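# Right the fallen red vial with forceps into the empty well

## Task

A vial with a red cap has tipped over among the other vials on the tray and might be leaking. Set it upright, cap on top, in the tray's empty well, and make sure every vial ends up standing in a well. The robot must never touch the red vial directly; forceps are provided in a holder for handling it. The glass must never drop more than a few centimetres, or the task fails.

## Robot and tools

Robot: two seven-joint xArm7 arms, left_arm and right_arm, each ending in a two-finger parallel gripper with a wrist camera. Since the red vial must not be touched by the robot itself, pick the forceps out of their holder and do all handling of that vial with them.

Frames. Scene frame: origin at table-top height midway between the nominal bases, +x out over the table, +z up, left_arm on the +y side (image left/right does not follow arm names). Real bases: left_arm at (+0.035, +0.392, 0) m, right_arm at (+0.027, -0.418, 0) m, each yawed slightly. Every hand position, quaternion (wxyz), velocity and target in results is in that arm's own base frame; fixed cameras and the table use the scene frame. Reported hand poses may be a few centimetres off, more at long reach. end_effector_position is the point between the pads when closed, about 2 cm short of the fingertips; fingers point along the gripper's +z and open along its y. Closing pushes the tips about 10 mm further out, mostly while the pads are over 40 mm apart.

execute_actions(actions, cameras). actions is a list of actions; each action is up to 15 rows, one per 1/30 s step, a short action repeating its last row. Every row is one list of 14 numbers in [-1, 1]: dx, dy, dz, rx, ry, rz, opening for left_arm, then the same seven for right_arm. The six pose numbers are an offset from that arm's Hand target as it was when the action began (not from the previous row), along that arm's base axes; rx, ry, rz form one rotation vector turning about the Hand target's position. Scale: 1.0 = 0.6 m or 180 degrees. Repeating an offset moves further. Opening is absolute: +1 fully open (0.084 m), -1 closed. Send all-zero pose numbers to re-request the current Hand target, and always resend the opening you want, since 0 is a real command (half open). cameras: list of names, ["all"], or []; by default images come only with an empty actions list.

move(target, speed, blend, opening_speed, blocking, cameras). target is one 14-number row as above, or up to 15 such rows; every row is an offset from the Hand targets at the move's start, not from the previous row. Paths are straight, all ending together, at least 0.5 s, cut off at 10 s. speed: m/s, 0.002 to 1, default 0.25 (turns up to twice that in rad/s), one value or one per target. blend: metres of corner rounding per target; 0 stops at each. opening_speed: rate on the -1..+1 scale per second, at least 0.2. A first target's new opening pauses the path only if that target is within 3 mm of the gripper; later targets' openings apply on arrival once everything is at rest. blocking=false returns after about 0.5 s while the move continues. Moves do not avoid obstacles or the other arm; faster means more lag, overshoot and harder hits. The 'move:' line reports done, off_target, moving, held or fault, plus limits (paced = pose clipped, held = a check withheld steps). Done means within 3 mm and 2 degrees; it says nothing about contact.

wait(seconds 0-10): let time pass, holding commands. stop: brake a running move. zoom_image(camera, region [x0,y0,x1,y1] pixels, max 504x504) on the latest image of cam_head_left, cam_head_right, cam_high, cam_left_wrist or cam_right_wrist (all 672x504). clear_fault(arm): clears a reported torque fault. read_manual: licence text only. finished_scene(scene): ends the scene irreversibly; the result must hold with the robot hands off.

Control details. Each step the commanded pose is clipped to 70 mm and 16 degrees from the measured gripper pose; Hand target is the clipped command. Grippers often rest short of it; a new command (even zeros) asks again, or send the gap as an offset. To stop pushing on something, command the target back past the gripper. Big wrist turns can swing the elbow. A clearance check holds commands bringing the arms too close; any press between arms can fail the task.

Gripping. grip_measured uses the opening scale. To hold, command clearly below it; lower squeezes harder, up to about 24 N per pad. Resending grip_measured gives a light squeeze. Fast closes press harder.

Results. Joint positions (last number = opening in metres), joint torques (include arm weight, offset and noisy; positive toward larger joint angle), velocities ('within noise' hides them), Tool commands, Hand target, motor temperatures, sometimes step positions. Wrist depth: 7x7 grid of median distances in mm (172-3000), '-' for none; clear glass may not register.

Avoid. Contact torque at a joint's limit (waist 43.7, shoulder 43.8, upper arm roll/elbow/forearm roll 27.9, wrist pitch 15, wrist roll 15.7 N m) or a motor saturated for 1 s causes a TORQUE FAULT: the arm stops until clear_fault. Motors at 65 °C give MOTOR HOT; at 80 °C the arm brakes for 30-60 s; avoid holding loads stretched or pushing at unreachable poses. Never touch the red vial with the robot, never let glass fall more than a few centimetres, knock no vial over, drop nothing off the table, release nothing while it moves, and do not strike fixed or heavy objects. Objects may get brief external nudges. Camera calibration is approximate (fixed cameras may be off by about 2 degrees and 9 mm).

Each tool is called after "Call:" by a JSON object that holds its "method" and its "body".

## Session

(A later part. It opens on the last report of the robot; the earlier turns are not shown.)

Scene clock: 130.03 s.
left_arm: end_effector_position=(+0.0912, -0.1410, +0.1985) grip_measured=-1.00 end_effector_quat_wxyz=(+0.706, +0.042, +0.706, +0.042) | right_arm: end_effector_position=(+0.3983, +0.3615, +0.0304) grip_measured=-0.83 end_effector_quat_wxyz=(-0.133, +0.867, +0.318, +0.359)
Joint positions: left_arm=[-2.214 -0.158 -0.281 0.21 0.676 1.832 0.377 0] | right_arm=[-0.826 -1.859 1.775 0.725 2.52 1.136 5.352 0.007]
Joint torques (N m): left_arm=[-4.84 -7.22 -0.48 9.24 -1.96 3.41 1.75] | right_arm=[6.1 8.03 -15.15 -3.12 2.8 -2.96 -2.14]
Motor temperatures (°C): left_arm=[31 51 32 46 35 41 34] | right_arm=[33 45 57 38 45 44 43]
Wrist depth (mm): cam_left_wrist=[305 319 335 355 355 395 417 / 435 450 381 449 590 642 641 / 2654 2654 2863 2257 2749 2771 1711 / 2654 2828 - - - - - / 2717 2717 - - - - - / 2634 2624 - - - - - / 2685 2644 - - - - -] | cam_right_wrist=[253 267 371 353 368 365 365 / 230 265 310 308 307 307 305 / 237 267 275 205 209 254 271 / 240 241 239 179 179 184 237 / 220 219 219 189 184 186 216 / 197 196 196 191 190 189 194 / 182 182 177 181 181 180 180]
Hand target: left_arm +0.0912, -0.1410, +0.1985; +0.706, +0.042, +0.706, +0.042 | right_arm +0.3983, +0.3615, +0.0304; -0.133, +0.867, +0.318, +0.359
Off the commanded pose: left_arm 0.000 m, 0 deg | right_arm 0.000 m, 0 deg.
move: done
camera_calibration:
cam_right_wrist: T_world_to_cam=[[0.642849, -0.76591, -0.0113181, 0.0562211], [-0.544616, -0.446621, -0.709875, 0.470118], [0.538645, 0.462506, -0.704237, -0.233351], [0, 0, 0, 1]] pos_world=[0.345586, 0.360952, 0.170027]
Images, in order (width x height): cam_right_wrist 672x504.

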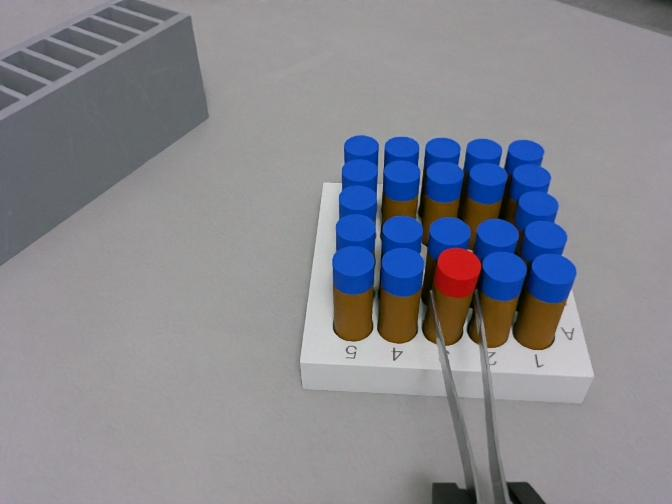

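Call:
{"method": "move", "body": {"target": [[0,0,0,0,0,0,-1,-0.0014,0.0017,0,0,0,0,-0.83],[0,0,0,0,0,0,-1,-0.0012,0.0015,0,0,0,0,-0.68]], "speed": 0.02, "opening_speed": 0.25, "cameras": ["cam_right_wrist"]}}

Call:
{"method": "zoom_image", "body": {"camera": "cam_right_wrist", "region": [380, 220, 520, 380]}}

Scene clock: 133.33 s.
left_arm: end_effector_position=(+0.0912, -0.1410, +0.1985) grip_measured=-1.00 end_effector_quat_wxyz=(+0.706, +0.042, +0.706, +0.042) | right_arm: end_effector_position=(+0.3975, +0.3625, +0.0303) grip_measured=-0.70 end_effector_quat_wxyz=(-0.133, +0.867, +0.318, +0.359)
Joint positions: left_arm=[-2.214 -0.158 -0.281 0.21 0.676 1.832 0.377 0] | right_arm=[-0.823 -1.859 1.775 0.726 2.518 1.134 5.354 0.013]
Joint torques (N m): left_arm=[-4.75 -7.05 -0.29 9.39 -1.98 3.49 1.73] | right_arm=[-5.49 20.97 -19.53 -5.25 1.38 -0.63 -0.97]
Motor temperatures (°C): left_arm=[31 51 32 46 35 41 34] | right_arm=[33 45 57 38 45 44 43]
Wrist depth (mm): cam_left_wrist=[305 319 333 354 354 395 418 / 422 449 382 449 587 640 643 / 2614 2634 2793 2235 2738 2706 1698 / 2675 2839 - - - - - / 2654 2727 - - - - - / 2654 2685 - - - - - / 2624 2644 - - - - -] | cam_right_wrist=[252 266 370 353 367 365 366 / 229 263 310 309 307 306 306 / 236 266 275 213 209 213 271 / 239 241 240 179 179 183 237 / 220 219 218 189 185 185 216 / 197 196 196 191 190 189 194 / 182 182 177 181 181 180 180]
Hand target: left_arm +0.0912, -0.1410, +0.1985; +0.706, +0.042, +0.706, +0.042 | right_arm +0.3975, +0.3624, +0.0304; -0.133, +0.867, +0.318, +0.359
Off the commanded pose: left_arm 0.000 m, 0 deg | right_arm 0.000 m, 0 deg.
move: done
camera_calibration:
cam_right_wrist: T_world_to_cam=[[0.642883, -0.76588, -0.0113639, 0.057346], [-0.544646, -0.446646, -0.709837, 0.470151], [0.538574, 0.462531, -0.704275, -0.233369], [0, 0, 0, 1]] pos_world=[0.344886, 0.361852, 0.170027]
Images, in order (width x height): cam_right_wrist 672x504.

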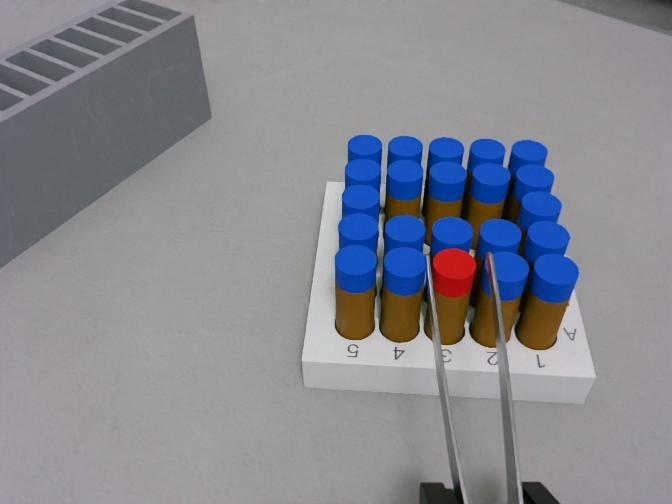

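Scaled by 3.150.

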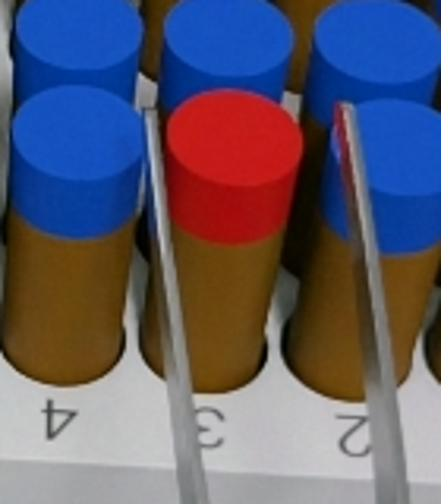

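Call:
{"method": "move", "body": {"target": [0,0,0,0,0,0,-1,-0.0635,-0.054,0,0,0,0,-0.69], "speed": 0.04, "cameras": ["cam_right_wrist"]}}

Call:
{"method": "zoom_image", "body": {"camera": "cam_right_wrist", "region": [300, 120, 600, 345]}}

Scene clock: 136.47 s.
left_arm: end_effector_position=(+0.0912, -0.1410, +0.1985) grip_measured=-1.00 end_effector_quat_wxyz=(+0.706, +0.042, +0.706, +0.042) | right_arm: end_effector_position=(+0.3595, +0.3300, +0.0304) grip_measured=-0.71 end_effector_quat_wxyz=(-0.133, +0.867, +0.318, +0.359)
Joint positions: left_arm=[-2.214 -0.158 -0.281 0.21 0.676 1.832 0.377 0] | right_arm=[-0.666 -1.813 1.845 0.562 2.547 1.126 5.328 0.013]
Joint torques (N m): left_arm=[-4.36 -7.06 -0.36 9.34 -1.94 3.38 1.6] | right_arm=[6.29 19.58 -13.43 -8.94 2.62 -2.93 -2.09]
Motor temperatures (°C): left_arm=[31 51 32 46 35 41 34] | right_arm=[33 45 57 38 45 44 43]
Wrist depth (mm): cam_left_wrist=[305 319 335 355 355 395 418 / 435 449 381 449 589 640 641 / 2664 2634 2828 2242 2771 2782 1686 / 2644 2851 - - - - - / 2664 2675 - - - - - / 2685 2664 - - - - - / 2595 2644 - - - - -] | cam_right_wrist=[263 285 354 370 368 366 364 / 260 298 310 242 240 307 306 / 268 267 275 217 219 241 271 / 242 241 240 227 226 226 238 / 220 220 219 218 218 217 217 / 197 197 196 196 195 195 194 / 182 182 182 181 181 181 180]
Hand target: left_arm +0.0912, -0.1410, +0.1985; +0.706, +0.042, +0.706, +0.042 | right_arm +0.3594, +0.3300, +0.0304; -0.133, +0.867, +0.318, +0.359
Off the commanded pose: left_arm 0.000 m, 0 deg | right_arm 0.000 m, 0 deg.
move: done
camera_calibration:
cam_right_wrist: T_world_to_cam=[[0.642849, -0.76591, -0.0113181, 0.0570375], [-0.544616, -0.446621, -0.709875, 0.434919], [0.538645, 0.462506, -0.704237, -0.197883], [0, 0, 0, 1]] pos_world=[0.306786, 0.329452, 0.170027]
Images, in order (width x height): cam_right_wrist 672x504.

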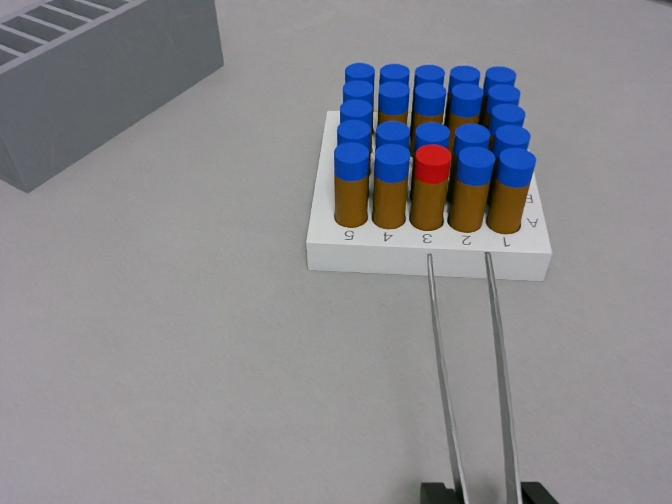

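Scaled by 1.680.

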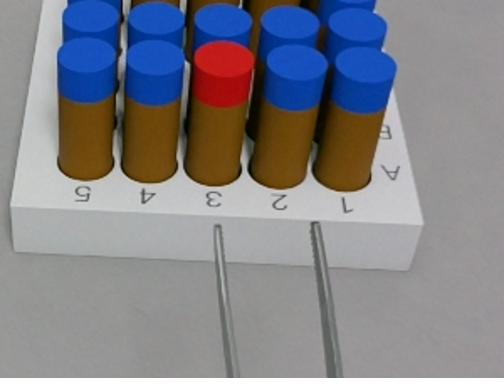

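Call:
{"method": "zoom_image", "body": {"camera": "cam_right_wrist", "region": [320, 50, 560, 240]}}

Scaled by 2.100.

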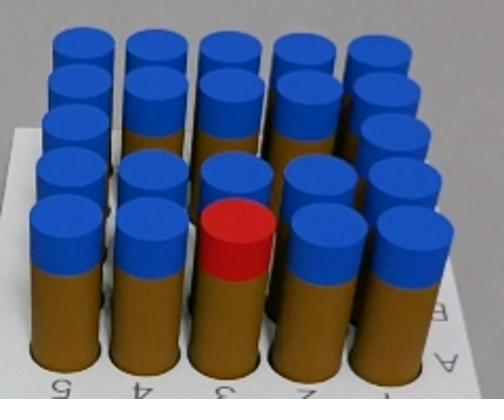

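Call:
{"method": "finished_scene", "body": {"scene": 2}}

The scene is finished: the task was done.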